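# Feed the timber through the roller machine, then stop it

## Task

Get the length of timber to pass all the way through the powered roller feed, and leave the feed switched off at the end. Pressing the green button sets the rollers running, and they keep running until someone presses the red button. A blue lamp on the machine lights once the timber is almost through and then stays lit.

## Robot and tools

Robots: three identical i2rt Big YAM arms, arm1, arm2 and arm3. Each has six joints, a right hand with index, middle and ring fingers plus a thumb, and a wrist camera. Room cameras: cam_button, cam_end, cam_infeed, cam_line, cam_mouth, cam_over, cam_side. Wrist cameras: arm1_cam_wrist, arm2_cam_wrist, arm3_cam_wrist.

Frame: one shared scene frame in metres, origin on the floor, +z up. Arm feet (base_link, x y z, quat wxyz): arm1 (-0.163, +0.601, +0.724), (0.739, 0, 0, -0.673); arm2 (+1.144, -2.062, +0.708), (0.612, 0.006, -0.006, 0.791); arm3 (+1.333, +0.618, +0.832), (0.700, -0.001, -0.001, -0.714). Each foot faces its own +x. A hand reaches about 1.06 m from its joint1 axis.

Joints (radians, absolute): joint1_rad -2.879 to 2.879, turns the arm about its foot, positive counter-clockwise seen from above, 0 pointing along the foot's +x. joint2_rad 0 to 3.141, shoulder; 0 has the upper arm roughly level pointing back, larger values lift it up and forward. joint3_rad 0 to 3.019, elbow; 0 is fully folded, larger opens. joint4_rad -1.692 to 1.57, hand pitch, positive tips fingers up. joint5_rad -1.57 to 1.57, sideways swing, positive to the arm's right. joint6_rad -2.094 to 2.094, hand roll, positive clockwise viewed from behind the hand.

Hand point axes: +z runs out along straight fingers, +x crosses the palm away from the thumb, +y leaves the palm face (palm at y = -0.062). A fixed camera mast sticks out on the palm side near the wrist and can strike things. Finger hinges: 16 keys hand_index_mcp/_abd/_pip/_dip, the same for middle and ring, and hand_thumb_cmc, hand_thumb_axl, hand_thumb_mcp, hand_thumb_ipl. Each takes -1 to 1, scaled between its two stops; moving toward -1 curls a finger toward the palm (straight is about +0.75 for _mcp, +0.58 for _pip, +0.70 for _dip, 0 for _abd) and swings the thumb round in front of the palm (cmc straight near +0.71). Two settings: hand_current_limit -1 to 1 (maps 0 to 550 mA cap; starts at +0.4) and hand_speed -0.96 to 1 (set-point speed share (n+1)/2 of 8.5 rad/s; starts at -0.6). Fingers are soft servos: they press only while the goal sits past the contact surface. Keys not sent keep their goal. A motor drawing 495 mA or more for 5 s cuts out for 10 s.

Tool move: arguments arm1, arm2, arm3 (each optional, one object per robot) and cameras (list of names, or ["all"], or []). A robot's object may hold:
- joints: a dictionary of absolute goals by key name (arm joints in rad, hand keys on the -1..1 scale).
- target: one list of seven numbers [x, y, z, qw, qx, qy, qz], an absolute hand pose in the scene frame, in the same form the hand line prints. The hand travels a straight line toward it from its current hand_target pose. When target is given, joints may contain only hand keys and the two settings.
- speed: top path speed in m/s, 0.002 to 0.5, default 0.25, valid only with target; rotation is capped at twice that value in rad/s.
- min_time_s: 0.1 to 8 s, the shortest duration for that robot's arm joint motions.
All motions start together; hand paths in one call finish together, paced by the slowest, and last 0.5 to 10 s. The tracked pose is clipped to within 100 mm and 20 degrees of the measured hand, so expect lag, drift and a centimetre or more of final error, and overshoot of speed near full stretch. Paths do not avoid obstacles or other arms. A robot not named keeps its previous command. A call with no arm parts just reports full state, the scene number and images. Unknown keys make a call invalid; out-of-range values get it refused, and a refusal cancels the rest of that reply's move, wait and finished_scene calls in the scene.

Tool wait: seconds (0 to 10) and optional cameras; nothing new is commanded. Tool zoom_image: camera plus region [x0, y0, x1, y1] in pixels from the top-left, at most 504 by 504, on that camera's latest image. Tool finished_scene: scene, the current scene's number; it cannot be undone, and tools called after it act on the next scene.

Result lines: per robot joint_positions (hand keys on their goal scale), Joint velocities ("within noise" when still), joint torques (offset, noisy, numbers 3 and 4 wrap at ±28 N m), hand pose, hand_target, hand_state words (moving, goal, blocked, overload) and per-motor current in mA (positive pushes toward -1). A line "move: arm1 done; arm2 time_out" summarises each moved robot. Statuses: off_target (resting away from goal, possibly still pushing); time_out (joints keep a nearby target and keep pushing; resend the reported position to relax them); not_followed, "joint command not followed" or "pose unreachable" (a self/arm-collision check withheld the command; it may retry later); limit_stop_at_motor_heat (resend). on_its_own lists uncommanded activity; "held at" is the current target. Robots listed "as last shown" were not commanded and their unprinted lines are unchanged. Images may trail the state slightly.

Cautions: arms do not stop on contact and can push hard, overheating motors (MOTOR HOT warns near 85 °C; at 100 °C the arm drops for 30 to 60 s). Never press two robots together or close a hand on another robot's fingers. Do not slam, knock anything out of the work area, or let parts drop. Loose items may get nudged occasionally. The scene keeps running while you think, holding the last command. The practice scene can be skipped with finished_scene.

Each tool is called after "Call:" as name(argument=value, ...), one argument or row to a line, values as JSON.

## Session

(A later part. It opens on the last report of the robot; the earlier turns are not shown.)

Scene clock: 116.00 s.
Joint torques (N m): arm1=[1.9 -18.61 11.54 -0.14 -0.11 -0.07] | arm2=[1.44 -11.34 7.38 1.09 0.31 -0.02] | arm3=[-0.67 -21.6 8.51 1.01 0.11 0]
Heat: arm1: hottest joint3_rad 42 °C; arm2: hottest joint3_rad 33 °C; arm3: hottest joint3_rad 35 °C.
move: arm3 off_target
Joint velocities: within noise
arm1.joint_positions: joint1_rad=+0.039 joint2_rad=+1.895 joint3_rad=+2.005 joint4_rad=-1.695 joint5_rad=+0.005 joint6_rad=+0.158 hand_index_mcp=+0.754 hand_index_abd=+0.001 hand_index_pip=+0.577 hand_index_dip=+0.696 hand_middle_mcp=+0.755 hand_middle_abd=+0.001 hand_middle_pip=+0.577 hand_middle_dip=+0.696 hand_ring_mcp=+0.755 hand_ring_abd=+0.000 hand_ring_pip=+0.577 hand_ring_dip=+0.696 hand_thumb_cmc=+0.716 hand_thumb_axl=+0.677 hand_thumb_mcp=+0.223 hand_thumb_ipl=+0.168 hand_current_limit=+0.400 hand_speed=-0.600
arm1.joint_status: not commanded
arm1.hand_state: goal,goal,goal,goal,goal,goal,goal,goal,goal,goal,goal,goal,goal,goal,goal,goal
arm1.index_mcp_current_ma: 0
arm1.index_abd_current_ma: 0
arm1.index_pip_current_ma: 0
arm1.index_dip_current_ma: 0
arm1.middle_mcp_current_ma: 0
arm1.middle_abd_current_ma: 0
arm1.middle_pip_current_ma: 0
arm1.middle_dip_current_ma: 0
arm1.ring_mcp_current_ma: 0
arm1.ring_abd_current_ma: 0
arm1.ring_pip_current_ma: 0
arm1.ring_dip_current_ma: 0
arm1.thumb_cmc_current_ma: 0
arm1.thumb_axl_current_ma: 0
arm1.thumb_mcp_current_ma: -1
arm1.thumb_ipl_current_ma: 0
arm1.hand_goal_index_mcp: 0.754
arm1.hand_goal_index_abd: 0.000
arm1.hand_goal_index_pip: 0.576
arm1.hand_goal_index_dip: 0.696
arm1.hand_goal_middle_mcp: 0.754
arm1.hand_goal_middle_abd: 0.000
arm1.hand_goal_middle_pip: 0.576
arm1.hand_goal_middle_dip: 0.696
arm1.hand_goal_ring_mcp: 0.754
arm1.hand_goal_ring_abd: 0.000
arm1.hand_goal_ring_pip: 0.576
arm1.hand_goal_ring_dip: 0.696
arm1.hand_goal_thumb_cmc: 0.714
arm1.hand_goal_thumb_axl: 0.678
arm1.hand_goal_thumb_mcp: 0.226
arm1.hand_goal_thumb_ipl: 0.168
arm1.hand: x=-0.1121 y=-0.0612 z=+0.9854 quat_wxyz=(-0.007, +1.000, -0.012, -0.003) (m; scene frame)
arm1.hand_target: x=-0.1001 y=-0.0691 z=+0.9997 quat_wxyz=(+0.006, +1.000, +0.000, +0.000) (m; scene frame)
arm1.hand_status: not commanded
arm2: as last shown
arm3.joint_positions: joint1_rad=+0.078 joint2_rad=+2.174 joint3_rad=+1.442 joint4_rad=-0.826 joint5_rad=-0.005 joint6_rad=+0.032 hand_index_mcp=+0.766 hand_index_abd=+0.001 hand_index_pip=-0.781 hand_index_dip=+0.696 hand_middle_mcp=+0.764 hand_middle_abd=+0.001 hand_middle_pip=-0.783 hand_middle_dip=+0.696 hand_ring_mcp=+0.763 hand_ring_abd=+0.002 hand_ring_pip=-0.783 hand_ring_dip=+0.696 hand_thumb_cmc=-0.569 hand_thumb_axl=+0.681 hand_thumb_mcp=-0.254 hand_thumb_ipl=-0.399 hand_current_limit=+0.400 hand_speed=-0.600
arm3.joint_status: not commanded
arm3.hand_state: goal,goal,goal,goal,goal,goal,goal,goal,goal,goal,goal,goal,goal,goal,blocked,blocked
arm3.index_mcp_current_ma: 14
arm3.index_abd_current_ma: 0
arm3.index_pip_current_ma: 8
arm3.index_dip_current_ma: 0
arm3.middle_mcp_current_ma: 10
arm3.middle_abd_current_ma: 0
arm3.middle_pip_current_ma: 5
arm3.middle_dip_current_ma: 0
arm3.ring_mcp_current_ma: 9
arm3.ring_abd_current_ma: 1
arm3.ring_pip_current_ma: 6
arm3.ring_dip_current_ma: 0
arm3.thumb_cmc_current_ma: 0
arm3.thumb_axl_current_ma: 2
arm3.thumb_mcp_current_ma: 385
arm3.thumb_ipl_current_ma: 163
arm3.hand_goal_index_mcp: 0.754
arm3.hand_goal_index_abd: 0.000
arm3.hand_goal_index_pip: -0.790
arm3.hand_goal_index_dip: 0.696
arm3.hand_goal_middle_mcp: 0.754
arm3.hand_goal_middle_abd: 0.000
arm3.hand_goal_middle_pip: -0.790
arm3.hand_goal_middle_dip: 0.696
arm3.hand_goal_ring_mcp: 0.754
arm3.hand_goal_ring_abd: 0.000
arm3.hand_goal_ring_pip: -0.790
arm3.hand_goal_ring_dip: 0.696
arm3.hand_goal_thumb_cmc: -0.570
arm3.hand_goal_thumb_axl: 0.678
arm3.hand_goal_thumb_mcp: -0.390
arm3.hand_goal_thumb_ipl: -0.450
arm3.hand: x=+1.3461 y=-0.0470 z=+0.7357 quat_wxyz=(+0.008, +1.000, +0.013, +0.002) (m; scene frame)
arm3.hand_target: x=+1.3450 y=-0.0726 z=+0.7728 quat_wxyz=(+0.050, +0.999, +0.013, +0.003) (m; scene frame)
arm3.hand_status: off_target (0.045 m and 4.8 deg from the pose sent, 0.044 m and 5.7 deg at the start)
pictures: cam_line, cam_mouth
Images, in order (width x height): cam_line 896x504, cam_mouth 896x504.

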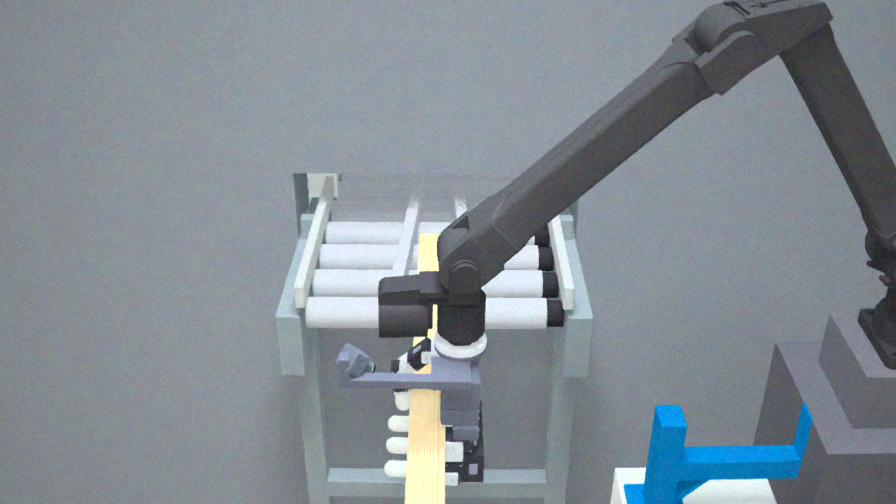

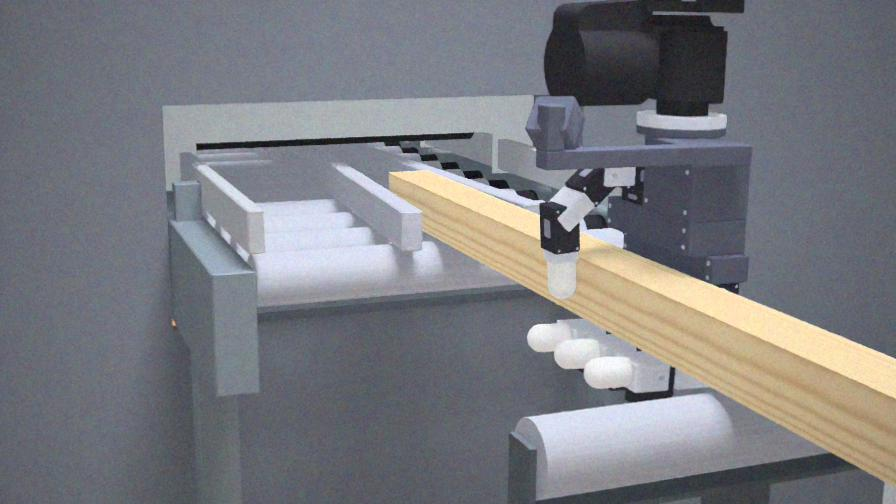

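Call:
move(
  arm3={"target":[1.28,-0.064,0.764,0.048,0.9988,0.011,0.002],"speed":0.1},
  cameras=["cam_line"],
)

Call:
move(
  arm3={"target":[1.207,-0.057,0.758,0.046,0.9989,0.010,0.001],"speed":0.1},
  cameras=["cam_line","cam_mouth"],
)

Scene clock: 121.27 s.
Joint torques (N m): arm1=[1.79 -18.84 11.49 -0.12 -0.1 -0.07] | arm2=[1.49 -11.28 7.38 1.07 0.32 -0.02] | arm3=[-0.38 -21.66 7.46 1.05 -0.12 -0.07]
Heat: arm1: hottest joint3_rad 42 °C; arm2: hottest joint3_rad 33 °C; arm3: hottest joint3_rad 35 °C.
move: arm3 off_target
Joint velocities: within noise
arm1: as last shown
arm2.joint_positions: joint1_rad=+0.360 joint2_rad=+1.471 joint3_rad=+1.378 joint4_rad=-1.503 joint5_rad=-0.010 joint6_rad=+0.625 hand_index_mcp=+0.755 hand_index_abd=+0.000 hand_index_pip=+0.577 hand_index_dip=+0.696 hand_middle_mcp=-0.325 hand_middle_abd=+0.000 hand_middle_pip=-0.296 hand_middle_dip=+0.119 hand_ring_mcp=-0.327 hand_ring_abd=+0.000 hand_ring_pip=-0.297 hand_ring_dip=+0.119 hand_thumb_cmc=+0.715 hand_thumb_axl=+0.677 hand_thumb_mcp=+0.224 hand_thumb_ipl=+0.168 hand_current_limit=+0.400 hand_speed=-0.600
arm2.joint_status: not commanded
arm2.hand_state: goal,goal,goal,goal,goal,goal,goal,goal,goal,goal,goal,goal,goal,goal,goal,goal
arm2.index_mcp_current_ma: 1
arm2.index_abd_current_ma: 0
arm2.index_pip_current_ma: 1
arm2.index_dip_current_ma: 0
arm2.middle_mcp_current_ma: 38
arm2.middle_abd_current_ma: 0
arm2.middle_pip_current_ma: 5
arm2.middle_dip_current_ma: 3
arm2.ring_mcp_current_ma: 31
arm2.ring_abd_current_ma: 0
arm2.ring_pip_current_ma: 4
arm2.ring_dip_current_ma: 3
arm2.thumb_cmc_current_ma: 1
arm2.thumb_axl_current_ma: -1
arm2.thumb_mcp_current_ma: -3
arm2.thumb_ipl_current_ma: 0
arm2.hand_goal_index_mcp: 0.754
arm2.hand_goal_index_abd: 0.000
arm2.hand_goal_index_pip: 0.576
arm2.hand_goal_index_dip: 0.696
arm2.hand_goal_middle_mcp: -0.342
arm2.hand_goal_middle_abd: 0.000
arm2.hand_goal_middle_pip: -0.300
arm2.hand_goal_middle_dip: 0.116
arm2.hand_goal_ring_mcp: -0.342
arm2.hand_goal_ring_abd: 0.000
arm2.hand_goal_ring_pip: -0.300
arm2.hand_goal_ring_dip: 0.116
arm2.hand_goal_thumb_cmc: 0.714
arm2.hand_goal_thumb_axl: 0.678
arm2.hand_goal_thumb_mcp: 0.226
arm2.hand_goal_thumb_ipl: 0.168
arm2.hand: x=+0.9214 y=-1.6339 z=+0.9450 quat_wxyz=(+0.002, +0.005, +1.000, -0.005) (m; scene frame)
arm2.hand_target: x=+0.9191 y=-1.6340 z=+0.9449 quat_wxyz=(+0.000, +0.000, +1.000, +0.000) (m; scene frame)
arm2.hand_status: not commanded
arm3.joint_positions: joint1_rad=-0.032 joint2_rad=+2.174 joint3_rad=+1.419 joint4_rad=-0.799 joint5_rad=-0.008 joint6_rad=-0.067 hand_index_mcp=+0.765 hand_index_abd=+0.001 hand_index_pip=-0.781 hand_index_dip=+0.696 hand_middle_mcp=+0.764 hand_middle_abd=+0.001 hand_middle_pip=-0.783 hand_middle_dip=+0.696 hand_ring_mcp=+0.763 hand_ring_abd=+0.002 hand_ring_pip=-0.783 hand_ring_dip=+0.696 hand_thumb_cmc=-0.569 hand_thumb_axl=+0.681 hand_thumb_mcp=-0.254 hand_thumb_ipl=-0.399 hand_current_limit=+0.400 hand_speed=-0.600
arm3.joint_status: not commanded
arm3.hand_state: goal,goal,goal,goal,goal,goal,goal,goal,goal,goal,goal,goal,goal,goal,blocked,blocked
arm3.index_mcp_current_ma: 13
arm3.index_abd_current_ma: 0
arm3.index_pip_current_ma: 8
arm3.index_dip_current_ma: 0
arm3.middle_mcp_current_ma: 10
arm3.middle_abd_current_ma: 0
arm3.middle_pip_current_ma: 5
arm3.middle_dip_current_ma: 0
arm3.ring_mcp_current_ma: 9
arm3.ring_abd_current_ma: 1
arm3.ring_pip_current_ma: 6
arm3.ring_dip_current_ma: 0
arm3.thumb_cmc_current_ma: 0
arm3.thumb_axl_current_ma: 2
arm3.thumb_mcp_current_ma: 385
arm3.thumb_ipl_current_ma: 163
arm3.hand_goal_index_mcp: 0.754
arm3.hand_goal_index_abd: 0.000
arm3.hand_goal_index_pip: -0.790
arm3.hand_goal_index_dip: 0.696
arm3.hand_goal_middle_mcp: 0.754
arm3.hand_goal_middle_abd: 0.000
arm3.hand_goal_middle_pip: -0.790
arm3.hand_goal_middle_dip: 0.696
arm3.hand_goal_ring_mcp: 0.754
arm3.hand_goal_ring_abd: 0.000
arm3.hand_goal_ring_pip: -0.790
arm3.hand_goal_ring_dip: 0.696
arm3.hand_goal_thumb_cmc: -0.570
arm3.hand_goal_thumb_axl: 0.678
arm3.hand_goal_thumb_mcp: -0.390
arm3.hand_goal_thumb_ipl: -0.450
arm3.hand: x=+1.2823 y=-0.0417 z=+0.7294 quat_wxyz=(+0.010, +1.000, +0.008, +0.003) (m; scene frame)
arm3.hand_target: x=+1.2800 y=-0.0630 z=+0.7643 quat_wxyz=(+0.048, +0.999, +0.011, +0.002) (m; scene frame)
arm3.hand_status: off_target (0.041 m and 4.4 deg from the pose sent, 0.074 m and 4.6 deg at the start)
pictures: cam_line
Images, in order (width x height): cam_line 896x504.

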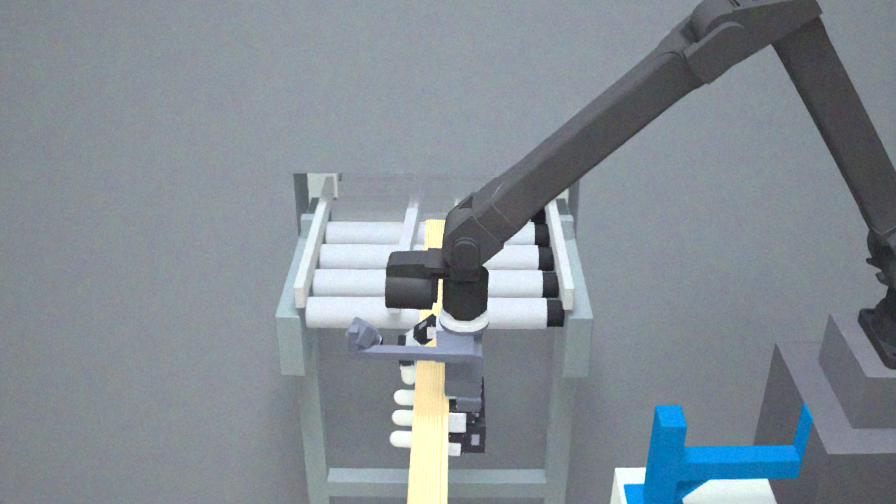

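Scene clock: 122.63 s.
Joint torques (N m): arm1=[1.85 -18.84 11.45 -0.16 -0.12 -0.07] | arm2=[1.44 -11.4 7.41 1.09 0.32 -0.02] | arm3=[-0.85 -20.72 8.29 0.87 -0.3 -0.02]
Heat: arm1: hottest joint3_rad 42 °C; arm2: hottest joint3_rad 33 °C; arm3: hottest joint3_rad 35 °C.
move: arm3 off_target
Joint velocities: within noise
arm1, arm2: as last shown
arm3.joint_positions: joint1_rad=-0.156 joint2_rad=+2.174 joint3_rad=+1.418 joint4_rad=-0.793 joint5_rad=-0.013 joint6_rad=-0.192 hand_index_mcp=+0.766 hand_index_abd=+0.001 hand_index_pip=-0.781 hand_index_dip=+0.696 hand_middle_mcp=+0.764 hand_middle_abd=+0.001 hand_middle_pip=-0.783 hand_middle_dip=+0.696 hand_ring_mcp=+0.762 hand_ring_abd=+0.002 hand_ring_pip=-0.783 hand_ring_dip=+0.696 hand_thumb_cmc=-0.569 hand_thumb_axl=+0.680 hand_thumb_mcp=-0.254 hand_thumb_ipl=-0.399 hand_current_limit=+0.400 hand_speed=-0.600
arm3.joint_status: not commanded
arm3.hand_state: goal,goal,goal,goal,goal,goal,goal,goal,goal,goal,goal,goal,goal,goal,blocked,blocked
arm3.index_mcp_current_ma: 15
arm3.index_abd_current_ma: 0
arm3.index_pip_current_ma: 8
arm3.index_dip_current_ma: 0
arm3.middle_mcp_current_ma: 10
arm3.middle_abd_current_ma: 0
arm3.middle_pip_current_ma: 5
arm3.middle_dip_current_ma: 0
arm3.ring_mcp_current_ma: 8
arm3.ring_abd_current_ma: 1
arm3.ring_pip_current_ma: 6
arm3.ring_dip_current_ma: 0
arm3.thumb_cmc_current_ma: 0
arm3.thumb_axl_current_ma: 1
arm3.thumb_mcp_current_ma: 385
arm3.thumb_ipl_current_ma: 163
arm3.hand_goal_index_mcp: 0.754
arm3.hand_goal_index_abd: 0.000
arm3.hand_goal_index_pip: -0.790
arm3.hand_goal_index_dip: 0.696
arm3.hand_goal_middle_mcp: 0.754
arm3.hand_goal_middle_abd: 0.000
arm3.hand_goal_middle_pip: -0.790
arm3.hand_goal_middle_dip: 0.696
arm3.hand_goal_ring_mcp: 0.754
arm3.hand_goal_ring_abd: 0.000
arm3.hand_goal_ring_pip: -0.790
arm3.hand_goal_ring_dip: 0.696
arm3.hand_goal_thumb_cmc: -0.570
arm3.hand_goal_thumb_axl: 0.678
arm3.hand_goal_thumb_mcp: -0.390
arm3.hand_goal_thumb_ipl: -0.450
arm3.hand: x=+1.2124 y=-0.0348 z=+0.7297 quat_wxyz=(+0.013, +1.000, +0.008, +0.004) (m; scene frame)
arm3.hand_target: x=+1.2072 y=-0.0561 z=+0.7587 quat_wxyz=(+0.046, +0.999, +0.010, +0.001) (m; scene frame)
arm3.hand_status: off_target (0.036 m and 3.8 deg from the pose sent, 0.082 m and 4.2 deg at the start)
pictures: cam_line, cam_mouth
Images, in order (width x height): cam_line 896x504, cam_mouth 896x504.

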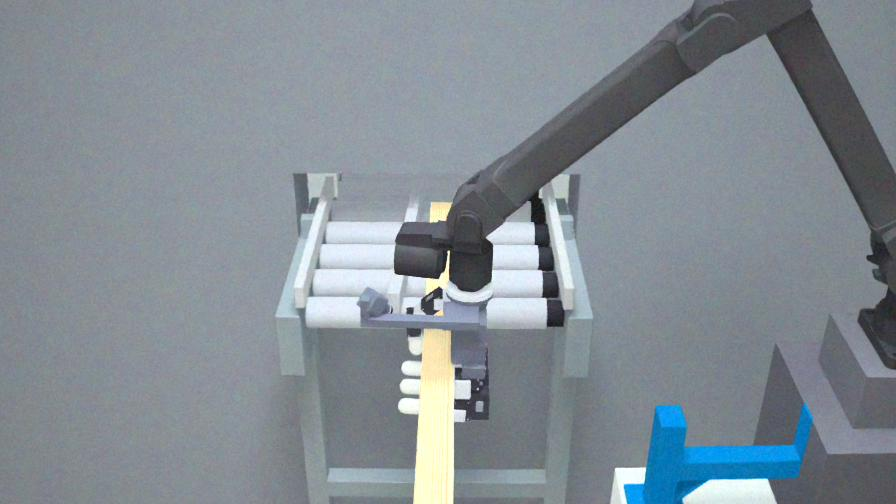

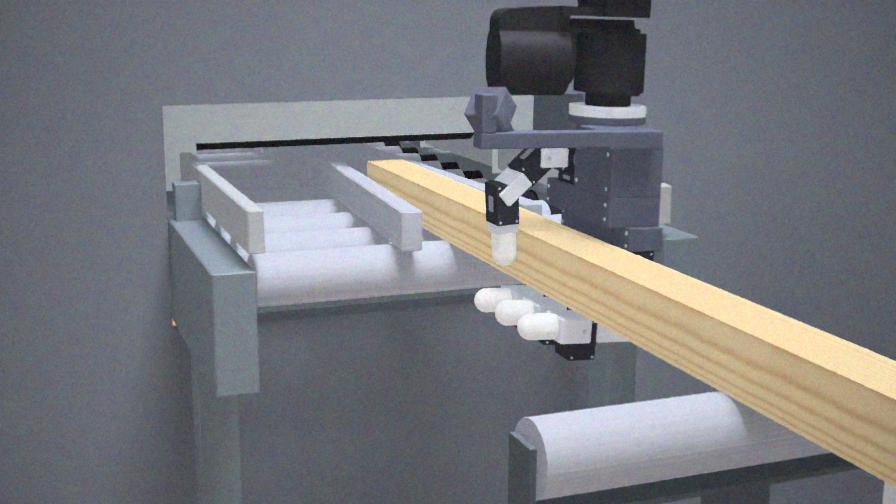

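Call:
move(
  arm3={"target":[1.184,-0.060,0.755,0.044,0.999,0.010,0.001],"speed":0.08},
  cameras=["cam_line","cam_mouth"],
)

Scene clock: 127.13 s.
Joint torques (N m): arm1=[1.9 -18.78 11.51 -0.16 -0.11 -0.08] | arm2=[1.55 -11.34 7.39 1.1 0.32 -0.02] | arm3=[-1.32 -19.43 10.7 0.29 -0.27 -0.04]
Heat: arm1: hottest joint3_rad 42 °C; arm2: hottest joint3_rad 33 °C; arm3: hottest joint3_rad 36 °C.
move: arm3 off_target
Joint velocities: within noise
arm1, arm2: as last shown
arm3.joint_positions: joint1_rad=-0.187 joint2_rad=+2.175 joint3_rad=+1.418 joint4_rad=-0.793 joint5_rad=-0.016 joint6_rad=-0.228 hand_index_mcp=+0.767 hand_index_abd=+0.001 hand_index_pip=-0.781 hand_index_dip=+0.696 hand_middle_mcp=+0.764 hand_middle_abd=+0.001 hand_middle_pip=-0.783 hand_middle_dip=+0.696 hand_ring_mcp=+0.762 hand_ring_abd=+0.002 hand_ring_pip=-0.783 hand_ring_dip=+0.696 hand_thumb_cmc=-0.569 hand_thumb_axl=+0.680 hand_thumb_mcp=-0.254 hand_thumb_ipl=-0.399 hand_current_limit=+0.400 hand_speed=-0.600
arm3.joint_status: not commanded
arm3.hand_state: goal,goal,goal,goal,goal,goal,goal,goal,goal,goal,goal,goal,goal,goal,blocked,blocked
arm3.index_mcp_current_ma: 15
arm3.index_abd_current_ma: 0
arm3.index_pip_current_ma: 8
arm3.index_dip_current_ma: 0
arm3.middle_mcp_current_ma: 10
arm3.middle_abd_current_ma: 0
arm3.middle_pip_current_ma: 5
arm3.middle_dip_current_ma: 0
arm3.ring_mcp_current_ma: 8
arm3.ring_abd_current_ma: 1
arm3.ring_pip_current_ma: 6
arm3.ring_dip_current_ma: 0
arm3.thumb_cmc_current_ma: 0
arm3.thumb_axl_current_ma: 1
arm3.thumb_mcp_current_ma: 385
arm3.thumb_ipl_current_ma: 163
arm3.hand_goal_index_mcp: 0.754
arm3.hand_goal_index_abd: 0.000
arm3.hand_goal_index_pip: -0.790
arm3.hand_goal_index_dip: 0.696
arm3.hand_goal_middle_mcp: 0.754
arm3.hand_goal_middle_abd: 0.000
arm3.hand_goal_middle_pip: -0.790
arm3.hand_goal_middle_dip: 0.696
arm3.hand_goal_ring_mcp: 0.754
arm3.hand_goal_ring_abd: 0.000
arm3.hand_goal_ring_pip: -0.790
arm3.hand_goal_ring_dip: 0.696
arm3.hand_goal_thumb_cmc: -0.570
arm3.hand_goal_thumb_axl: 0.678
arm3.hand_goal_thumb_mcp: -0.390
arm3.hand_goal_thumb_ipl: -0.450
arm3.hand: x=+1.1958 y=-0.0316 z=+0.7291 quat_wxyz=(+0.013, +1.000, +0.011, +0.005) (m; scene frame)
arm3.hand_target: x=+1.1842 y=-0.0582 z=+0.7561 quat_wxyz=(+0.044, +0.999, +0.010, +0.001) (m; scene frame)
arm3.hand_status: off_target (0.040 m and 3.5 deg from the pose sent, 0.046 m and 3.6 deg at the start)
pictures: cam_line, cam_mouth
Images, in order (width x height): cam_line 896x504, cam_mouth 896x504.

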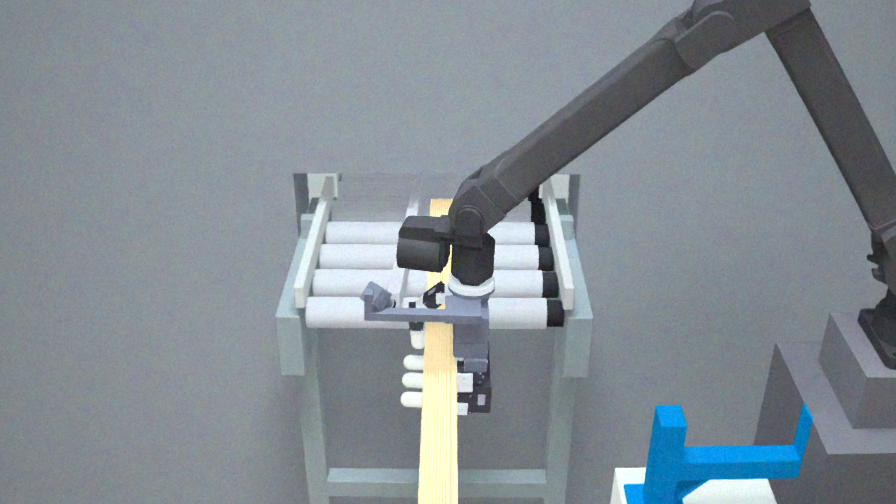

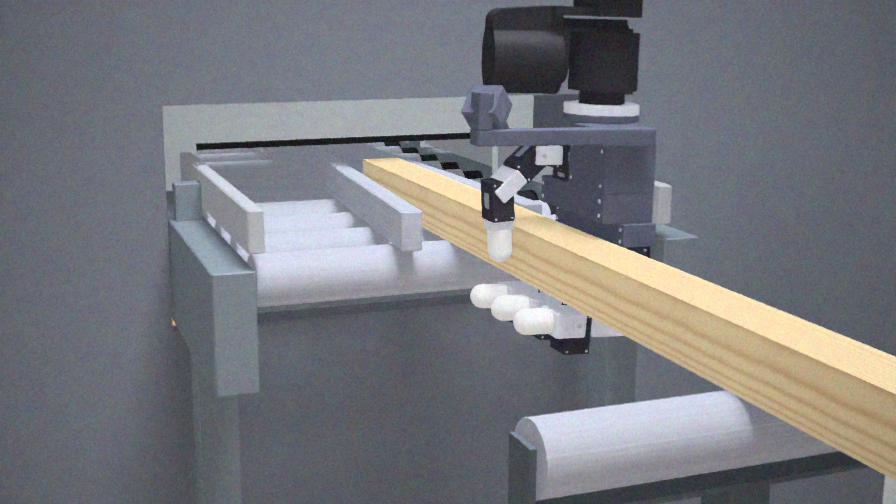

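Call:
move(
  arm3={"target":[1.188,-0.050,0.735,0.038,0.9992,0.008,0],"speed":0.06,"joints":{"hand_thumb_mcp":-0.17,"hand_thumb_ipl":-0.22}},
)

Call:
move(
  arm3={"target":[1.192,-0.044,0.722,0.03,0.9995,0.006,0],"speed":0.06,"joints":{"hand_thumb_mcp":0.226,"hand_thumb_ipl":0.168}},
  arm2={"target":[0.9235,-1.629,0.930,0,0,1,0],"speed":0.06},
  cameras=["cam_line","cam_mouth","cam_button"],
)

Scene clock: 133.37 s.
Joint torques (N m): arm1=[2.02 -18.78 11.51 -0.18 -0.11 -0.07] | arm2=[1.49 -11.34 7.39 1.1 0.31 -0.02] | arm3=[-1.03 -17.79 8.29 1.21 -0.09 0.06]
Heat: arm1: hottest joint3_rad 43 °C; arm2: hottest joint3_rad 33 °C; arm3: hottest joint3_rad 36 °C.
move: arm3 off_target
Joint velocities: within noise
arm1, arm2: as last shown
arm3.joint_positions: joint1_rad=-0.187 joint2_rad=+2.176 joint3_rad=+1.418 joint4_rad=-0.783 joint5_rad=-0.016 joint6_rad=-0.228 hand_index_mcp=+0.764 hand_index_abd=+0.001 hand_index_pip=-0.781 hand_index_dip=+0.696 hand_middle_mcp=+0.763 hand_middle_abd=+0.001 hand_middle_pip=-0.783 hand_middle_dip=+0.696 hand_ring_mcp=+0.762 hand_ring_abd=+0.002 hand_ring_pip=-0.783 hand_ring_dip=+0.696 hand_thumb_cmc=-0.569 hand_thumb_axl=+0.680 hand_thumb_mcp=-0.179 hand_thumb_ipl=-0.223 hand_current_limit=+0.400 hand_speed=-0.600
arm3.joint_status: all done
arm3.hand_state: goal,goal,goal,goal,goal,goal,goal,goal,goal,goal,goal,goal,goal,goal,goal,goal
arm3.index_mcp_current_ma: 11
arm3.index_abd_current_ma: 0
arm3.index_pip_current_ma: 8
arm3.index_dip_current_ma: 0
arm3.middle_mcp_current_ma: 9
arm3.middle_abd_current_ma: 0
arm3.middle_pip_current_ma: 5
arm3.middle_dip_current_ma: 0
arm3.ring_mcp_current_ma: 8
arm3.ring_abd_current_ma: 1
arm3.ring_pip_current_ma: 6
arm3.ring_dip_current_ma: 0
arm3.thumb_cmc_current_ma: 0
arm3.thumb_axl_current_ma: 1
arm3.thumb_mcp_current_ma: -12
arm3.thumb_ipl_current_ma: -3
arm3.hand_goal_index_mcp: 0.754
arm3.hand_goal_index_abd: 0.000
arm3.hand_goal_index_pip: -0.790
arm3.hand_goal_index_dip: 0.696
arm3.hand_goal_middle_mcp: 0.754
arm3.hand_goal_middle_abd: 0.000
arm3.hand_goal_middle_pip: -0.790
arm3.hand_goal_middle_dip: 0.696
arm3.hand_goal_ring_mcp: 0.754
arm3.hand_goal_ring_abd: 0.000
arm3.hand_goal_ring_pip: -0.790
arm3.hand_goal_ring_dip: 0.696
arm3.hand_goal_thumb_cmc: -0.570
arm3.hand_goal_thumb_axl: 0.678
arm3.hand_goal_thumb_mcp: -0.170
arm3.hand_goal_thumb_ipl: -0.220
arm3.hand: x=+1.1954 y=-0.0337 z=+0.7291 quat_wxyz=(+0.018, +1.000, +0.011, +0.004) (m; scene frame)
arm3.hand_target: x=+1.1881 y=-0.0493 z=+0.7355 quat_wxyz=(+0.038, +0.999, +0.008, +0.000) (m; scene frame)
arm3.hand_status: off_target (0.019 m and 2.4 deg from the pose sent, 0.021 m and 2.9 deg at the start)
pictures: none

Scene clock: 134.40 s.
Joint torques (N m): arm1=[1.9 -18.67 11.54 -0.16 -0.11 -0.08] | arm2=[0.5 -10.64 7.38 1.09 0.32 -0.04] | arm3=[-0.5 -17.49 7.35 1.1 0.03 0.16]
Heat: arm1: hottest joint3_rad 43 °C; arm2: hottest joint3_rad 33 °C; arm3: hottest joint3_rad 36 °C.
move: arm2 done; arm3 done
Joint velocities: within noise
arm1: as last shown
arm2.joint_positions: joint1_rad=+0.360 joint2_rad=+1.471 joint3_rad=+1.347 joint4_rad=-1.464 joint5_rad=-0.010 joint6_rad=+0.613 hand_index_mcp=+0.755 hand_index_abd=+0.000 hand_index_pip=+0.577 hand_index_dip=+0.696 hand_middle_mcp=-0.325 hand_middle_abd=+0.000 hand_middle_pip=-0.296 hand_middle_dip=+0.119 hand_ring_mcp=-0.327 hand_ring_abd=+0.000 hand_ring_pip=-0.297 hand_ring_dip=+0.119 hand_thumb_cmc=+0.715 hand_thumb_axl=+0.677 hand_thumb_mcp=+0.224 hand_thumb_ipl=+0.168 hand_current_limit=+0.400 hand_speed=-0.600
arm2.joint_status: not commanded
arm2.hand_state: goal,goal,goal,goal,goal,goal,goal,goal,goal,goal,goal,goal,goal,goal,goal,goal
arm2.index_mcp_current_ma: 1
arm2.index_abd_current_ma: 0
arm2.index_pip_current_ma: 1
arm2.index_dip_current_ma: 0
arm2.middle_mcp_current_ma: 38
arm2.middle_abd_current_ma: 0
arm2.middle_pip_current_ma: 5
arm2.middle_dip_current_ma: 3
arm2.ring_mcp_current_ma: 31
arm2.ring_abd_current_ma: 0
arm2.ring_pip_current_ma: 4
arm2.ring_dip_current_ma: 3
arm2.thumb_cmc_current_ma: 1
arm2.thumb_axl_current_ma: -1
arm2.thumb_mcp_current_ma: -3
arm2.thumb_ipl_current_ma: 0
arm2.hand_goal_index_mcp: 0.754
arm2.hand_goal_index_abd: 0.000
arm2.hand_goal_index_pip: 0.576
arm2.hand_goal_index_dip: 0.696
arm2.hand_goal_middle_mcp: -0.342
arm2.hand_goal_middle_abd: 0.000
arm2.hand_goal_middle_pip: -0.300
arm2.hand_goal_middle_dip: 0.116
arm2.hand_goal_ring_mcp: -0.342
arm2.hand_goal_ring_abd: 0.000
arm2.hand_goal_ring_pip: -0.300
arm2.hand_goal_ring_dip: 0.116
arm2.hand_goal_thumb_cmc: 0.714
arm2.hand_goal_thumb_axl: 0.678
arm2.hand_goal_thumb_mcp: 0.226
arm2.hand_goal_thumb_ipl: 0.168
arm2.hand: x=+0.9200 y=-1.6329 z=+0.9335 quat_wxyz=(+0.000, -0.001, +1.000, -0.002) (m; scene frame)
arm2.hand_target: x=+0.9236 y=-1.6291 z=+0.9299 quat_wxyz=(+0.000, +0.000, +1.000, +0.000) (m; scene frame)
arm2.hand_status: done (0.006 m and 0.2 deg from the pose sent, 0.016 m and 0.8 deg at the start)
arm3.joint_positions: joint1_rad=-0.187 joint2_rad=+2.187 joint3_rad=+1.418 joint4_rad=-0.768 joint5_rad=-0.015 joint6_rad=-0.228 hand_index_mcp=+0.761 hand_index_abd=+0.001 hand_index_pip=-0.781 hand_index_dip=+0.696 hand_middle_mcp=+0.762 hand_middle_abd=+0.001 hand_middle_pip=-0.783 hand_middle_dip=+0.696 hand_ring_mcp=+0.762 hand_ring_abd=+0.002 hand_ring_pip=-0.783 hand_ring_dip=+0.696 hand_thumb_cmc=-0.569 hand_thumb_axl=+0.680 hand_thumb_mcp=+0.214 hand_thumb_ipl=+0.163 hand_current_limit=+0.400 hand_speed=-0.600
arm3.joint_status: all done
arm3.hand_state: goal,goal,goal,goal,goal,goal,goal,goal,goal,goal,goal,goal,goal,goal,goal,goal
arm3.index_mcp_current_ma: 6
arm3.index_abd_current_ma: 0
arm3.index_pip_current_ma: 8
arm3.index_dip_current_ma: 0
arm3.middle_mcp_current_ma: 7
arm3.middle_abd_current_ma: 0
arm3.middle_pip_current_ma: 5
arm3.middle_dip_current_ma: 0
arm3.ring_mcp_current_ma: 8
arm3.ring_abd_current_ma: 1
arm3.ring_pip_current_ma: 6
arm3.ring_dip_current_ma: 0
arm3.thumb_cmc_current_ma: 0
arm3.thumb_axl_current_ma: 1
arm3.thumb_mcp_current_ma: -19
arm3.thumb_ipl_current_ma: -5
arm3.hand_goal_index_mcp: 0.754
arm3.hand_goal_index_abd: 0.000
arm3.hand_goal_index_pip: -0.790
arm3.hand_goal_index_dip: 0.696
arm3.hand_goal_middle_mcp: 0.754
arm3.hand_goal_middle_abd: 0.000
arm3.hand_goal_middle_pip: -0.790
arm3.hand_goal_middle_dip: 0.696
arm3.hand_goal_ring_mcp: 0.754
arm3.hand_goal_ring_abd: 0.000
arm3.hand_goal_ring_pip: -0.790
arm3.hand_goal_ring_dip: 0.696
arm3.hand_goal_thumb_cmc: -0.570
arm3.hand_goal_thumb_axl: 0.678
arm3.hand_goal_thumb_mcp: 0.226
arm3.hand_goal_thumb_ipl: 0.168
arm3.hand: x=+1.1949 y=-0.0348 z=+0.7239 quat_wxyz=(+0.020, +1.000, +0.011, +0.003) (m; scene frame)
arm3.hand_target: x=+1.1921 y=-0.0437 z=+0.7220 quat_wxyz=(+0.030, +1.000, +0.006, +0.000) (m; scene frame)
arm3.hand_status: done (0.010 m and 1.4 deg from the pose sent, 0.013 m and 1.6 deg at the start)
pictures: cam_button, cam_line, cam_mouth
Images, in order (width x height): cam_button 896x504, cam_line 896x504, cam_mouth 896x504.

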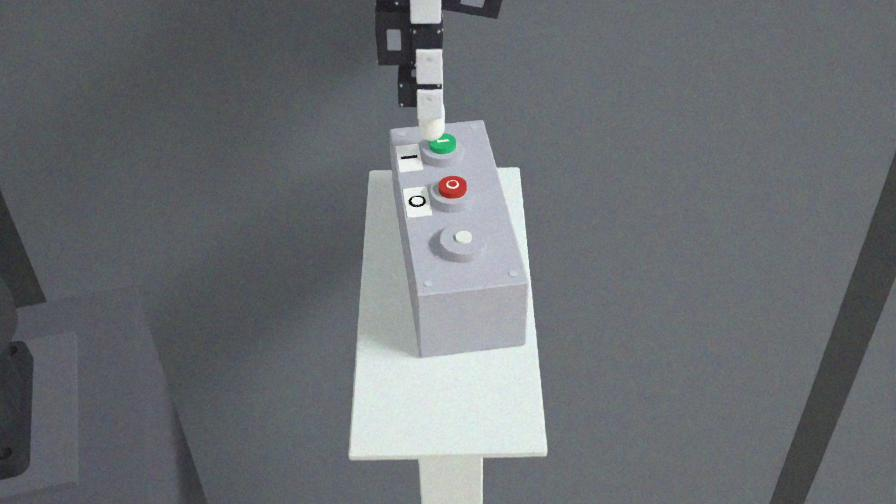

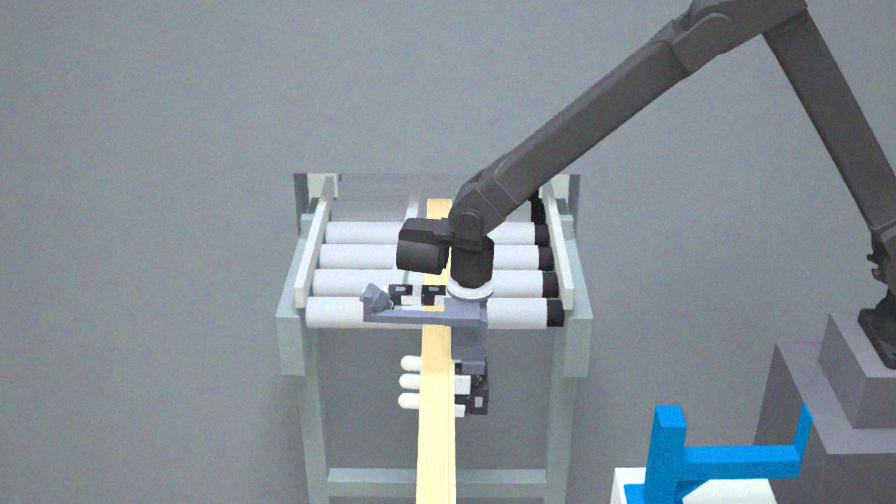

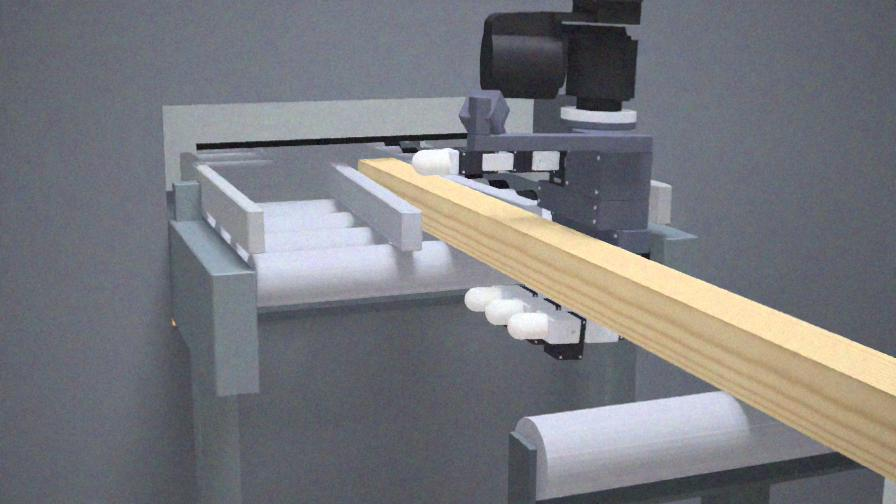

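Call:
move(
  arm3={"target":[1.205,0.09,0.730,0.01,0.9999,0,0],"speed":0.15},
  arm2={"target":[0.926,-1.6255,0.924,0,0,1,0],"speed":0.06},
  cameras=["cam_button","cam_mouth"],
)

Scene clock: 153.87 s.
Joint torques (N m): arm1=[1.79 -18.61 11.52 -0.2 -0.11 -0.08] | arm2=[0.15 -10.23 7.36 1.13 0.32 -0.04] | arm3=[-0.91 -16.21 4.63 0.72 0.05 -0.01]
Heat: arm1: hottest joint3_rad 43 °C; arm2: hottest joint3_rad 33 °C; arm3: hottest joint3_rad 36 °C.
move: arm2 done; arm3 off_target
Joint velocities: within noise
arm1: as last shown
arm2.joint_positions: joint1_rad=+0.354 joint2_rad=+1.471 joint3_rad=+1.337 joint4_rad=-1.449 joint5_rad=-0.010 joint6_rad=+0.604 hand_index_mcp=+0.755 hand_index_abd=+0.000 hand_index_pip=+0.577 hand_index_dip=+0.696 hand_middle_mcp=-0.325 hand_middle_abd=+0.000 hand_middle_pip=-0.296 hand_middle_dip=+0.119 hand_ring_mcp=-0.327 hand_ring_abd=+0.000 hand_ring_pip=-0.297 hand_ring_dip=+0.119 hand_thumb_cmc=+0.715 hand_thumb_axl=+0.677 hand_thumb_mcp=+0.224 hand_thumb_ipl=+0.168 hand_current_limit=+0.400 hand_speed=-0.600
arm2.joint_status: not commanded
arm2.hand_state: goal,goal,goal,goal,goal,goal,goal,goal,goal,goal,goal,goal,goal,goal,goal,goal
arm2.index_mcp_current_ma: 1
arm2.index_abd_current_ma: 0
arm2.index_pip_current_ma: 1
arm2.index_dip_current_ma: 0
arm2.middle_mcp_current_ma: 38
arm2.middle_abd_current_ma: 0
arm2.middle_pip_current_ma: 5
arm2.middle_dip_current_ma: 3
arm2.ring_mcp_current_ma: 31
arm2.ring_abd_current_ma: 0
arm2.ring_pip_current_ma: 4
arm2.ring_dip_current_ma: 3
arm2.thumb_cmc_current_ma: 1
arm2.thumb_axl_current_ma: -1
arm2.thumb_mcp_current_ma: -3
arm2.thumb_ipl_current_ma: 0
arm2.hand_goal_index_mcp: 0.754
arm2.hand_goal_index_abd: 0.000
arm2.hand_goal_index_pip: 0.576
arm2.hand_goal_index_dip: 0.696
arm2.hand_goal_middle_mcp: -0.342
arm2.hand_goal_middle_abd: 0.000
arm2.hand_goal_middle_pip: -0.300
arm2.hand_goal_middle_dip: 0.116
arm2.hand_goal_ring_mcp: -0.342
arm2.hand_goal_ring_abd: 0.000
arm2.hand_goal_ring_pip: -0.300
arm2.hand_goal_ring_dip: 0.116
arm2.hand_goal_thumb_cmc: 0.714
arm2.hand_goal_thumb_axl: 0.678
arm2.hand_goal_thumb_mcp: 0.226
arm2.hand_goal_thumb_ipl: 0.168
arm2.hand: x=+0.9211 y=-1.6306 z=+0.9302 quat_wxyz=(-0.002, -0.003, +1.000, +0.001) (m; scene frame)
arm2.hand_target: x=+0.9259 y=-1.6257 z=+0.9240 quat_wxyz=(+0.000, +0.000, +1.000, +0.000) (m; scene frame)
arm2.hand_status: done (0.009 m and 0.4 deg from the pose sent, 0.014 m and 0.2 deg at the start)
arm3.joint_positions: joint1_rad=-0.204 joint2_rad=+1.984 joint3_rad=+1.012 joint4_rad=-0.612 joint5_rad=-0.007 joint6_rad=-0.228 hand_index_mcp=+0.758 hand_index_abd=+0.001 hand_index_pip=-0.781 hand_index_dip=+0.696 hand_middle_mcp=+0.758 hand_middle_abd=+0.001 hand_middle_pip=-0.783 hand_middle_dip=+0.696 hand_ring_mcp=+0.758 hand_ring_abd=+0.002 hand_ring_pip=-0.783 hand_ring_dip=+0.696 hand_thumb_cmc=-0.569 hand_thumb_axl=+0.680 hand_thumb_mcp=+0.214 hand_thumb_ipl=+0.163 hand_current_limit=+0.400 hand_speed=-0.600
arm3.joint_status: not commanded
arm3.hand_state: goal,goal,goal,goal,goal,goal,goal,goal,goal,goal,goal,goal,goal,goal,goal,goal
arm3.index_mcp_current_ma: 3
arm3.index_abd_current_ma: 0
arm3.index_pip_current_ma: 8
arm3.index_dip_current_ma: 0
arm3.middle_mcp_current_ma: 3
arm3.middle_abd_current_ma: 0
arm3.middle_pip_current_ma: 5
arm3.middle_dip_current_ma: 0
arm3.ring_mcp_current_ma: 2
arm3.ring_abd_current_ma: 1
arm3.ring_pip_current_ma: 6
arm3.ring_dip_current_ma: 0
arm3.thumb_cmc_current_ma: 0
arm3.thumb_axl_current_ma: 1
arm3.thumb_mcp_current_ma: -19
arm3.thumb_ipl_current_ma: -5
arm3.hand_goal_index_mcp: 0.754
arm3.hand_goal_index_abd: 0.000
arm3.hand_goal_index_pip: -0.790
arm3.hand_goal_index_dip: 0.696
arm3.hand_goal_middle_mcp: 0.754
arm3.hand_goal_middle_abd: 0.000
arm3.hand_goal_middle_pip: -0.790
arm3.hand_goal_middle_dip: 0.696
arm3.hand_goal_ring_mcp: 0.754
arm3.hand_goal_ring_abd: 0.000
arm3.hand_goal_ring_pip: -0.790
arm3.hand_goal_ring_dip: 0.696
arm3.hand_goal_thumb_cmc: -0.570
arm3.hand_goal_thumb_axl: 0.678
arm3.hand_goal_thumb_mcp: 0.226
arm3.hand_goal_thumb_ipl: 0.168
arm3.hand: x=+1.2114 y=+0.0953 z=+0.7191 quat_wxyz=(-0.004, +1.000, +0.002, +0.004) (m; scene frame)
arm3.hand_target: x=+1.2049 y=+0.0900 z=+0.7299 quat_wxyz=(+0.010, +1.000, +0.000, +0.000) (m; scene frame)
arm3.hand_status: off_target (0.014 m and 1.7 deg from the pose sent, 0.125 m and 1.7 deg at the start)
pictures: cam_button, cam_mouth
Images, in order (width x height): cam_button 896x504, cam_mouth 896x504.

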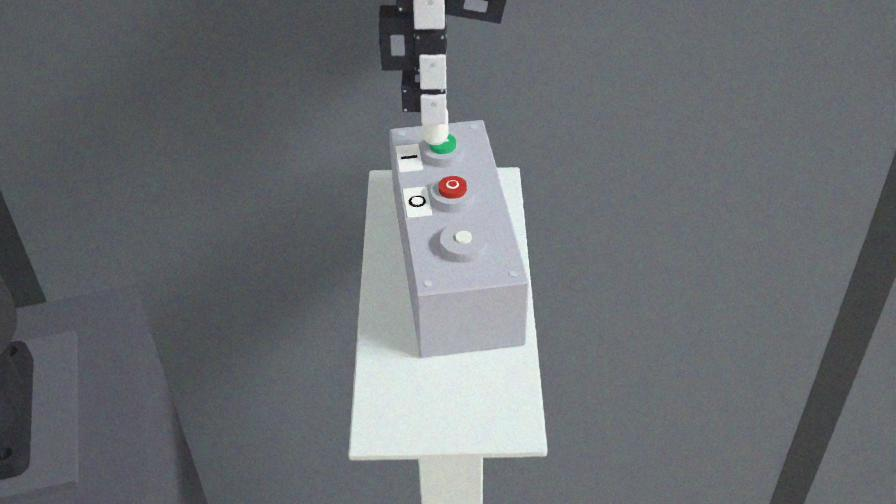

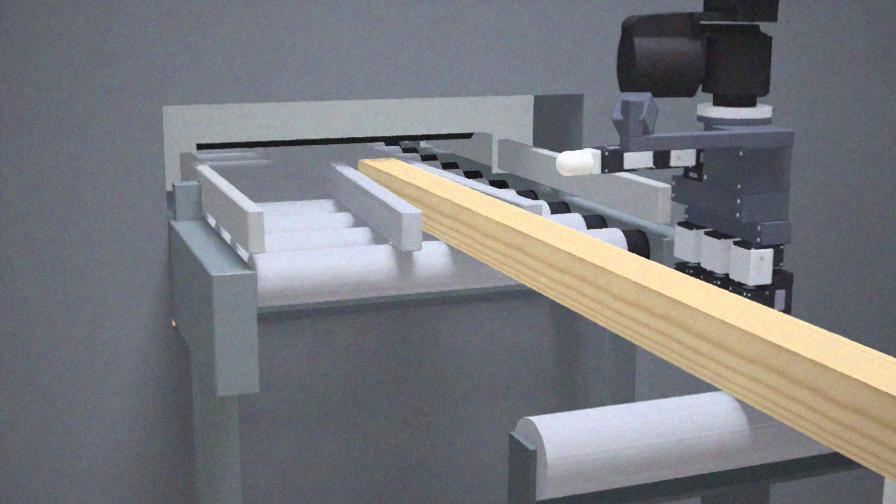

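Call:
move(
  arm2={"target":[0.926,-1.6240,0.900,0,0,1,0],"speed":0.04},
  arm3={"target":[1.26,0.17,0.90,0,1,0,0],"speed":0.2},
  arm1={"target":[-0.085,-0.088,0.93,0,1,0,0],"speed":0.08},
  cameras=["cam_button","cam_line"],
)

Scene clock: 158.73 s.
Joint torques (N m): arm1=[2.02 -19.19 8.25 0.87 -0.11 0.14] | arm2=[0.21 -8.64 5.74 1.78 0.1 -0.06] | arm3=[0.5 -10.46 7.34 0.08 0.07 0.16]
Heat: arm1: hottest joint3_rad 43 °C; arm2: hottest joint3_rad 33 °C; arm3: hottest joint2_rad 35 °C.
move: arm1 off_target; arm2 off_target; arm3 done
Joint velocities: within noise
arm1.joint_positions: joint1_rad=+0.058 joint2_rad=+1.950 joint3_rad=+1.962 joint4_rad=-1.581 joint5_rad=+0.004 joint6_rad=+0.158 hand_index_mcp=+0.754 hand_index_abd=+0.001 hand_index_pip=+0.577 hand_index_dip=+0.696 hand_middle_mcp=+0.755 hand_middle_abd=+0.001 hand_middle_pip=+0.577 hand_middle_dip=+0.696 hand_ring_mcp=+0.755 hand_ring_abd=+0.000 hand_ring_pip=+0.577 hand_ring_dip=+0.696 hand_thumb_cmc=+0.716 hand_thumb_axl=+0.677 hand_thumb_mcp=+0.223 hand_thumb_ipl=+0.168 hand_current_limit=+0.400 hand_speed=-0.600
arm1.joint_status: not commanded
arm1.hand_state: goal,goal,goal,goal,goal,goal,goal,goal,goal,goal,goal,goal,goal,goal,goal,goal
arm1.index_mcp_current_ma: 0
arm1.index_abd_current_ma: 0
arm1.index_pip_current_ma: 0
arm1.index_dip_current_ma: 0
arm1.middle_mcp_current_ma: 0
arm1.middle_abd_current_ma: 0
arm1.middle_pip_current_ma: 0
arm1.middle_dip_current_ma: 0
arm1.ring_mcp_current_ma: 0
arm1.ring_abd_current_ma: 0
arm1.ring_pip_current_ma: 0
arm1.ring_dip_current_ma: 0
arm1.thumb_cmc_current_ma: 0
arm1.thumb_axl_current_ma: 0
arm1.thumb_mcp_current_ma: -1
arm1.thumb_ipl_current_ma: 0
arm1.hand_goal_index_mcp: 0.754
arm1.hand_goal_index_abd: 0.000
arm1.hand_goal_index_pip: 0.576
arm1.hand_goal_index_dip: 0.696
arm1.hand_goal_middle_mcp: 0.754
arm1.hand_goal_middle_abd: 0.000
arm1.hand_goal_middle_pip: 0.576
arm1.hand_goal_middle_dip: 0.696
arm1.hand_goal_ring_mcp: 0.754
arm1.hand_goal_ring_abd: 0.000
arm1.hand_goal_ring_pip: 0.576
arm1.hand_goal_ring_dip: 0.696
arm1.hand_goal_thumb_cmc: 0.714
arm1.hand_goal_thumb_axl: 0.678
arm1.hand_goal_thumb_mcp: 0.226
arm1.hand_goal_thumb_ipl: 0.168
arm1.hand: x=-0.0961 y=-0.0844 z=+0.9385 quat_wxyz=(+0.001, +1.000, -0.003, -0.002) (m; scene frame)
arm1.hand_target: x=-0.0851 y=-0.0877 z=+0.9302 quat_wxyz=(+0.000, +1.000, +0.000, +0.000) (m; scene frame)
arm1.hand_status: off_target (0.014 m and 0.4 deg from the pose sent, 0.067 m and 1.7 deg at the start)
arm2.joint_positions: joint1_rad=+0.353 joint2_rad=+1.464 joint3_rad=+1.308 joint4_rad=-1.402 joint5_rad=-0.004 joint6_rad=+0.604 hand_index_mcp=+0.774 hand_index_abd=+0.006 hand_index_pip=+0.591 hand_index_dip=+0.702 hand_middle_mcp=-0.325 hand_middle_abd=+0.000 hand_middle_pip=-0.296 hand_middle_dip=+0.119 hand_ring_mcp=-0.327 hand_ring_abd=+0.000 hand_ring_pip=-0.297 hand_ring_dip=+0.119 hand_thumb_cmc=+0.715 hand_thumb_axl=+0.677 hand_thumb_mcp=+0.224 hand_thumb_ipl=+0.168 hand_current_limit=+0.400 hand_speed=-0.600
arm2.joint_status: not commanded
arm2.hand_state: blocked,goal,goal,goal,goal,goal,goal,goal,goal,goal,goal,goal,goal,goal,goal,goal
arm2.index_mcp_current_ma: 46
arm2.index_abd_current_ma: 6
arm2.index_pip_current_ma: 30
arm2.index_dip_current_ma: 8
arm2.middle_mcp_current_ma: 38
arm2.middle_abd_current_ma: 0
arm2.middle_pip_current_ma: 5
arm2.middle_dip_current_ma: 3
arm2.ring_mcp_current_ma: 31
arm2.ring_abd_current_ma: 0
arm2.ring_pip_current_ma: 4
arm2.ring_dip_current_ma: 3
arm2.thumb_cmc_current_ma: 1
arm2.thumb_axl_current_ma: -1
arm2.thumb_mcp_current_ma: -3
arm2.thumb_ipl_current_ma: 0
arm2.hand_goal_index_mcp: 0.754
arm2.hand_goal_index_abd: 0.000
arm2.hand_goal_index_pip: 0.576
arm2.hand_goal_index_dip: 0.696
arm2.hand_goal_middle_mcp: -0.342
arm2.hand_goal_middle_abd: 0.000
arm2.hand_goal_middle_pip: -0.300
arm2.hand_goal_middle_dip: 0.116
arm2.hand_goal_ring_mcp: -0.342
arm2.hand_goal_ring_abd: 0.000
arm2.hand_goal_ring_pip: -0.300
arm2.hand_goal_ring_dip: 0.116
arm2.hand_goal_thumb_cmc: 0.714
arm2.hand_goal_thumb_axl: 0.678
arm2.hand_goal_thumb_mcp: 0.226
arm2.hand_goal_thumb_ipl: 0.168
arm2.hand: x=+0.9215 y=-1.6279 z=+0.9240 quat_wxyz=(-0.007, -0.002, +1.000, +0.012) (m; scene frame)
arm2.hand_target: x=+0.9265 y=-1.6249 z=+0.9006 quat_wxyz=(+0.000, +0.000, +1.000, +0.000) (m; scene frame)
arm2.hand_status: off_target (0.025 m and 1.6 deg from the pose sent, 0.031 m and 0.4 deg at the start)
arm3.joint_positions: joint1_rad=-0.127 joint2_rad=+1.452 joint3_rad=+0.892 joint4_rad=-1.015 joint5_rad=-0.003 joint6_rad=-0.145 hand_index_mcp=+0.758 hand_index_abd=+0.001 hand_index_pip=-0.781 hand_index_dip=+0.696 hand_middle_mcp=+0.758 hand_middle_abd=+0.001 hand_middle_pip=-0.783 hand_middle_dip=+0.696 hand_ring_mcp=+0.758 hand_ring_abd=+0.002 hand_ring_pip=-0.783 hand_ring_dip=+0.696 hand_thumb_cmc=-0.569 hand_thumb_axl=+0.680 hand_thumb_mcp=+0.214 hand_thumb_ipl=+0.164 hand_current_limit=+0.400 hand_speed=-0.600
arm3.joint_status: not commanded
arm3.hand_state: goal,goal,goal,goal,goal,goal,goal,goal,goal,goal,goal,goal,goal,goal,goal,goal
arm3.index_mcp_current_ma: 3
arm3.index_abd_current_ma: 0
arm3.index_pip_current_ma: 8
arm3.index_dip_current_ma: 0
arm3.middle_mcp_current_ma: 3
arm3.middle_abd_current_ma: 0
arm3.middle_pip_current_ma: 5
arm3.middle_dip_current_ma: 0
arm3.ring_mcp_current_ma: 2
arm3.ring_abd_current_ma: 1
arm3.ring_pip_current_ma: 6
arm3.ring_dip_current_ma: 0
arm3.thumb_cmc_current_ma: 0
arm3.thumb_axl_current_ma: 1
arm3.thumb_mcp_current_ma: -18
arm3.thumb_ipl_current_ma: -5
arm3.hand_goal_index_mcp: 0.754
arm3.hand_goal_index_abd: 0.000
arm3.hand_goal_index_pip: -0.790
arm3.hand_goal_index_dip: 0.696
arm3.hand_goal_middle_mcp: 0.754
arm3.hand_goal_middle_abd: 0.000
arm3.hand_goal_middle_pip: -0.790
arm3.hand_goal_middle_dip: 0.696
arm3.hand_goal_ring_mcp: 0.754
arm3.hand_goal_ring_abd: 0.000
arm3.hand_goal_ring_pip: -0.790
arm3.hand_goal_ring_dip: 0.696
arm3.hand_goal_thumb_cmc: -0.570
arm3.hand_goal_thumb_axl: 0.678
arm3.hand_goal_thumb_mcp: 0.226
arm3.hand_goal_thumb_ipl: 0.168
arm3.hand: x=+1.2562 y=+0.1702 z=+0.8965 quat_wxyz=(+0.000, +1.000, -0.001, +0.001) (m; scene frame)
arm3.hand_target: x=+1.2600 y=+0.1700 z=+0.9000 quat_wxyz=(+0.000, +1.000, +0.000, +0.000) (m; scene frame)
arm3.hand_status: done (0.005 m and 0.2 deg from the pose sent, 0.202 m and 0.7 deg at the start)
pictures: cam_button, cam_line
Images, in order (width x height): cam_button 896x504, cam_line 896x504.

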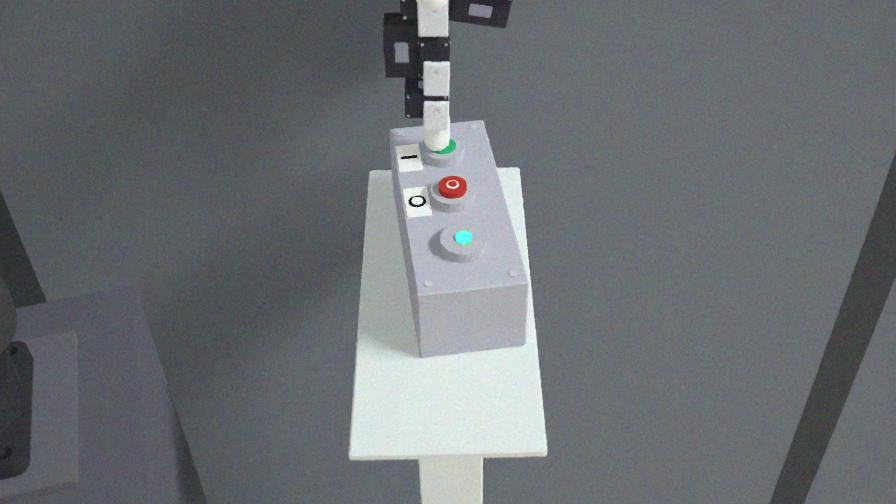

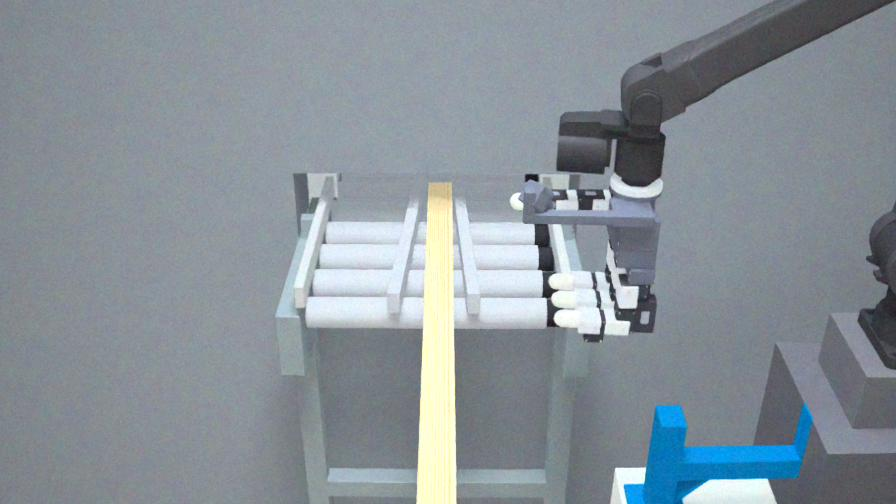

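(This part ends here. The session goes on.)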